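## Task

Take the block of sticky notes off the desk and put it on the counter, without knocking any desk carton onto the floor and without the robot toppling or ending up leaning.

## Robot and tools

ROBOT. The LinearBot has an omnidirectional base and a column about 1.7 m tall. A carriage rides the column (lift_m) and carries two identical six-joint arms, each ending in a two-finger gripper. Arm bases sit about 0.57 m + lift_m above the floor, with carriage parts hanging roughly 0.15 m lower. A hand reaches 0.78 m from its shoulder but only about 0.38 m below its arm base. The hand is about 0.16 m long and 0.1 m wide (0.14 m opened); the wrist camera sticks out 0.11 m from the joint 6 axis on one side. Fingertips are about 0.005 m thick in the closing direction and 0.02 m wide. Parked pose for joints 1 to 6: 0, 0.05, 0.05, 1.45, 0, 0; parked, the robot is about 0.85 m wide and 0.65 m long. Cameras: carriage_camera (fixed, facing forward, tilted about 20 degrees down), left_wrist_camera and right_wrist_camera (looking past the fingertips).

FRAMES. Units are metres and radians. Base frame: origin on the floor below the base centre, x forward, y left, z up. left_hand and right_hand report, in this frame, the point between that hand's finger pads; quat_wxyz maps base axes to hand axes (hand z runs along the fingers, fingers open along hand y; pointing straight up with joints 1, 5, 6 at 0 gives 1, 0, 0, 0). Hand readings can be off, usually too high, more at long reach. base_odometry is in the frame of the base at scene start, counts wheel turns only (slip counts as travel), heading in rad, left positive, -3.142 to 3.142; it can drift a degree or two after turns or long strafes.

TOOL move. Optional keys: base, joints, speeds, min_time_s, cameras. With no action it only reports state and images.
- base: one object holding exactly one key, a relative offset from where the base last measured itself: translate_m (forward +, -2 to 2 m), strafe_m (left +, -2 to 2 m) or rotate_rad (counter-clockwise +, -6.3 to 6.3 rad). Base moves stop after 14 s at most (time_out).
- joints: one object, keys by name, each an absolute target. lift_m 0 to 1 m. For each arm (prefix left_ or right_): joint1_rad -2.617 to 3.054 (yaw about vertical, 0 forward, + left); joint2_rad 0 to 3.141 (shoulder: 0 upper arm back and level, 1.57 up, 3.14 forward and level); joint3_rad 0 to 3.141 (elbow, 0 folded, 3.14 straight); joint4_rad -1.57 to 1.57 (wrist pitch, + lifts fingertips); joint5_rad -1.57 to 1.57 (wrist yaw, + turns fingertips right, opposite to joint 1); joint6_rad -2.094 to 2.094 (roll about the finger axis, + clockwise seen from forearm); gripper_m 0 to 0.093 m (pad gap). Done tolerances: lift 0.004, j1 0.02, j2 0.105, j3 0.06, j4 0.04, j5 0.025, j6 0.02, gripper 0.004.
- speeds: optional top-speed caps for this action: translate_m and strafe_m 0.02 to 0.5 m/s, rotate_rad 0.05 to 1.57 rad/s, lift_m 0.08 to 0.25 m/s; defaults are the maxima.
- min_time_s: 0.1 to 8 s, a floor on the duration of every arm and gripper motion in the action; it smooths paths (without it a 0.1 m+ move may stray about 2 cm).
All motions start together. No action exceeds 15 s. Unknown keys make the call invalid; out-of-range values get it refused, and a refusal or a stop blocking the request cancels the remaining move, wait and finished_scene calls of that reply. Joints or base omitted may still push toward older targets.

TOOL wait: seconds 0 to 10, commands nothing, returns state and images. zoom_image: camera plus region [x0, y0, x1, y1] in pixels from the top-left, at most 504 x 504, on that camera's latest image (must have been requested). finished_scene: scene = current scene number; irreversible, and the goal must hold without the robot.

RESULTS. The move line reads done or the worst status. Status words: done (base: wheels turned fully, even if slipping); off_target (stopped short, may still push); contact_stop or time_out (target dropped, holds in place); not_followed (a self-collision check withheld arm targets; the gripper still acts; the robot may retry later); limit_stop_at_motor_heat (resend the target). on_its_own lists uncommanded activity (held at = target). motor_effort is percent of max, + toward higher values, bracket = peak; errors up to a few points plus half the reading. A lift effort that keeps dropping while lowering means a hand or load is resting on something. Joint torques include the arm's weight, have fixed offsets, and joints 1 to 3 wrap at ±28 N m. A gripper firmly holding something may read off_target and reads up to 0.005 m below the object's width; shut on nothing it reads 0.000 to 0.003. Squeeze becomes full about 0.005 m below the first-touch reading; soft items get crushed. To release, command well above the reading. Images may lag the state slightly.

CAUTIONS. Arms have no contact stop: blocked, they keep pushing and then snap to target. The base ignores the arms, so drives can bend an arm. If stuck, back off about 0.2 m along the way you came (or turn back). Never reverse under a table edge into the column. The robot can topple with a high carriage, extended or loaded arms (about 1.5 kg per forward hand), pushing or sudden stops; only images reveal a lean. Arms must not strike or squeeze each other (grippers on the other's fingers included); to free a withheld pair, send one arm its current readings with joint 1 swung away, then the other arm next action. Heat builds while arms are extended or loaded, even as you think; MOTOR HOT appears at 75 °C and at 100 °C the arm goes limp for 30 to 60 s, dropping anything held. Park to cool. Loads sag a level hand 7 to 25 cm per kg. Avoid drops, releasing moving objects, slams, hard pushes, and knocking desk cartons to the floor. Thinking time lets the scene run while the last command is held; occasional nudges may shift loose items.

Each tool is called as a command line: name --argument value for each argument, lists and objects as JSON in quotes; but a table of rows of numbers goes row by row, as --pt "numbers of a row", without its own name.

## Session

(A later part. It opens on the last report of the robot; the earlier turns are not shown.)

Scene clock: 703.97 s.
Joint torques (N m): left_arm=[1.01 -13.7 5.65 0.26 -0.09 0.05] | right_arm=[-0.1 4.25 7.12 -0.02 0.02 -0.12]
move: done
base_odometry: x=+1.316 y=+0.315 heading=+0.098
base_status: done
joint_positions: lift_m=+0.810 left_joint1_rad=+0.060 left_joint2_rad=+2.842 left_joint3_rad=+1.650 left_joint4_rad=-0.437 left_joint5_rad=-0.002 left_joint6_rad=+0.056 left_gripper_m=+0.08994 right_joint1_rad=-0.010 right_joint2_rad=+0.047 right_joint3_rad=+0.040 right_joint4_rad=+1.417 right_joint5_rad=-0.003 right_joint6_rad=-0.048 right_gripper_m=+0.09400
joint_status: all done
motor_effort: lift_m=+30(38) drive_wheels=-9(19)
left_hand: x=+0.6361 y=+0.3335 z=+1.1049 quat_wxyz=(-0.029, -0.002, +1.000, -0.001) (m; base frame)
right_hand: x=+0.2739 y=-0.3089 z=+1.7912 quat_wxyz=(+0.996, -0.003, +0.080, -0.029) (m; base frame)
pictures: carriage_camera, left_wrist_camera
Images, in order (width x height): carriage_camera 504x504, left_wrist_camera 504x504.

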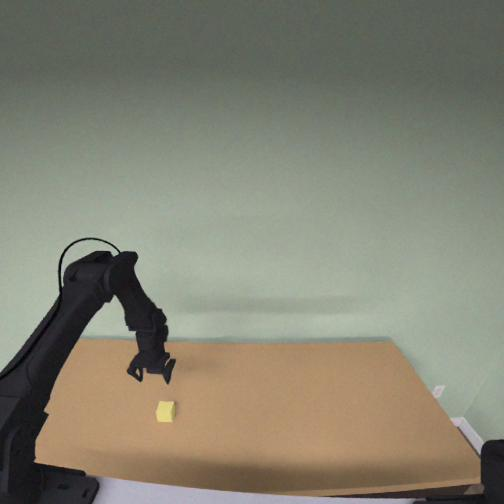

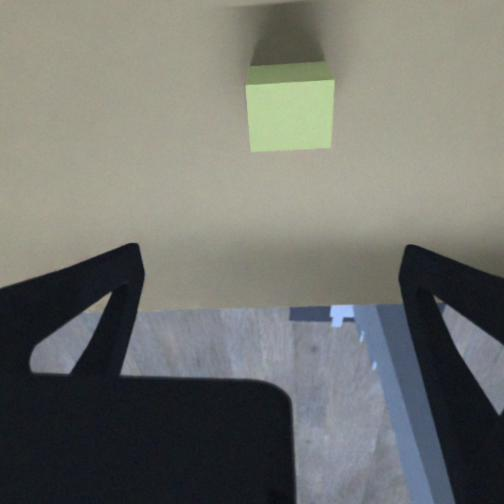

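move --joints '{"lift_m": 0.72, "left_joint1_rad": 0.025, "left_joint6_rad": -0.04, "left_gripper_m": 0.093}' --cameras '["left_wrist_camera"]'

move --joints '{"lift_m": 0.648}' --speeds '{"lift_m": 0.12}' --cameras '["left_wrist_camera"]'

Scene clock: 719.00 s.
Joint torques (N m): left_arm=[0.7 -14.72 5.15 0.24 -0.11 -0.14] | right_arm=[-0.05 4.27 7.08 -0.03 0.01 -0.12]
move: done
base_odometry: x=+1.316 y=+0.315 heading=+0.098
base_status: not commanded
joint_positions: lift_m=+0.720 left_joint1_rad=+0.024 left_joint2_rad=+2.853 left_joint3_rad=+1.655 left_joint4_rad=-0.446 left_joint5_rad=-0.002 left_joint6_rad=-0.031 left_gripper_m=+0.09292 right_joint1_rad=-0.010 right_joint2_rad=+0.047 right_joint3_rad=+0.040 right_joint4_rad=+1.417 right_joint5_rad=-0.003 right_joint6_rad=-0.048 right_gripper_m=+0.09400
joint_status: all done
motor_effort: lift_m=+28(28) drive_wheels=-10(11)
left_hand: x=+0.6329 y=+0.3187 z=+1.0118 quat_wxyz=(-0.036, -0.027, +0.999, +0.001) (m; base frame)
right_hand: x=+0.2739 y=-0.3089 z=+1.7015 quat_wxyz=(+0.996, -0.003, +0.080, -0.029) (m; base frame)
pictures: left_wrist_camera
Images, in order (width x height): left_wrist_camera 504x504.

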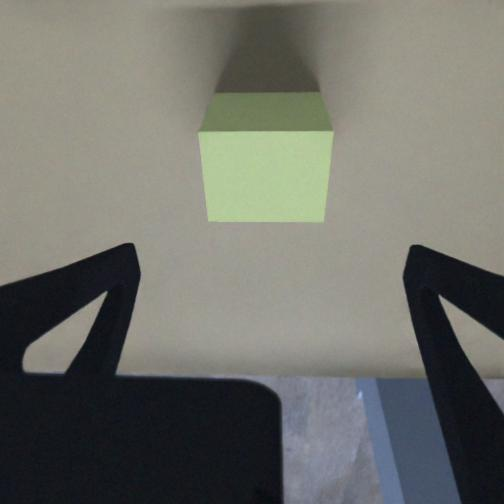

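Scene clock: 720.00 s.
Joint torques (N m): left_arm=[0.75 -14.82 5.05 0.33 -0.11 -0.14] | right_arm=[-0.08 4.25 7.13 0 0.01 -0.12]
move: done
base_odometry: x=+1.316 y=+0.315 heading=+0.098
base_status: not commanded
joint_positions: lift_m=+0.648 left_joint1_rad=+0.024 left_joint2_rad=+2.854 left_joint3_rad=+1.657 left_joint4_rad=-0.448 left_joint5_rad=-0.002 left_joint6_rad=-0.031 left_gripper_m=+0.09292 right_joint1_rad=-0.010 right_joint2_rad=+0.047 right_joint3_rad=+0.040 right_joint4_rad=+1.417 right_joint5_rad=-0.003 right_joint6_rad=-0.048 right_gripper_m=+0.09400
joint_status: all done
motor_effort: lift_m=+28(28) drive_wheels=-8(11)
left_hand: x=+0.6331 y=+0.3187 z=+0.9397 quat_wxyz=(-0.037, -0.027, +0.999, +0.001) (m; base frame)
right_hand: x=+0.2739 y=-0.3089 z=+1.6295 quat_wxyz=(+0.996, -0.003, +0.080, -0.029) (m; base frame)
pictures: left_wrist_camera
Images, in order (width x height): left_wrist_camera 504x504.

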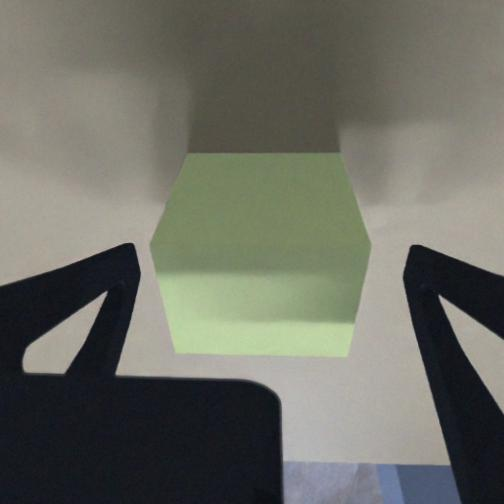

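move --joints '{"lift_m": 0.8}' --cameras '["carriage_camera"]'

finished_scene --scene 1

Scene clock: 725.20 s.
Joint torques (N m): left_arm=[0.73 -15.25 4.96 0.31 -0.1 -0.15] | right_arm=[-0.08 4.22 7.13 0 0.01 -0.12]
move: done
base_odometry: x=+1.316 y=+0.315 heading=+0.098
base_status: not commanded
joint_positions: lift_m=+0.800 left_joint1_rad=+0.024 left_joint2_rad=+2.855 left_joint3_rad=+1.657 left_joint4_rad=-0.450 left_joint5_rad=-0.002 left_joint6_rad=-0.032 left_gripper_m=+0.09292 right_joint1_rad=-0.010 right_joint2_rad=+0.047 right_joint3_rad=+0.040 right_joint4_rad=+1.417 right_joint5_rad=-0.003 right_joint6_rad=-0.048 right_gripper_m=+0.09400
joint_status: all done
motor_effort: lift_m=+30(37) drive_wheels=-9(11)
left_hand: x=+0.6320 y=+0.3187 z=+1.0910 quat_wxyz=(-0.039, -0.027, +0.999, +0.001) (m; base frame)
right_hand: x=+0.2739 y=-0.3089 z=+1.7812 quat_wxyz=(+0.996, -0.003, +0.080, -0.029) (m; base frame)
pictures: carriage_camera
Images, in order (width x height): carriage_camera 504x504.

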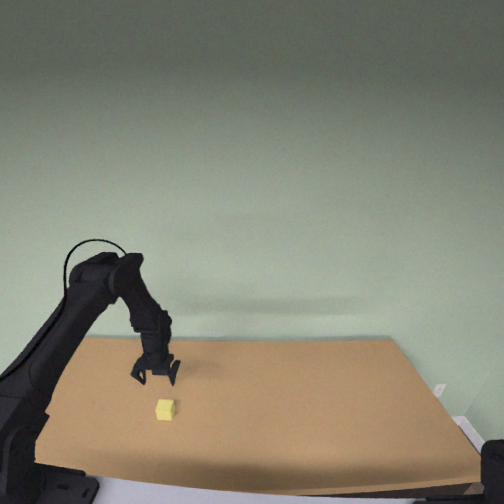

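The scene is finished: the task was done.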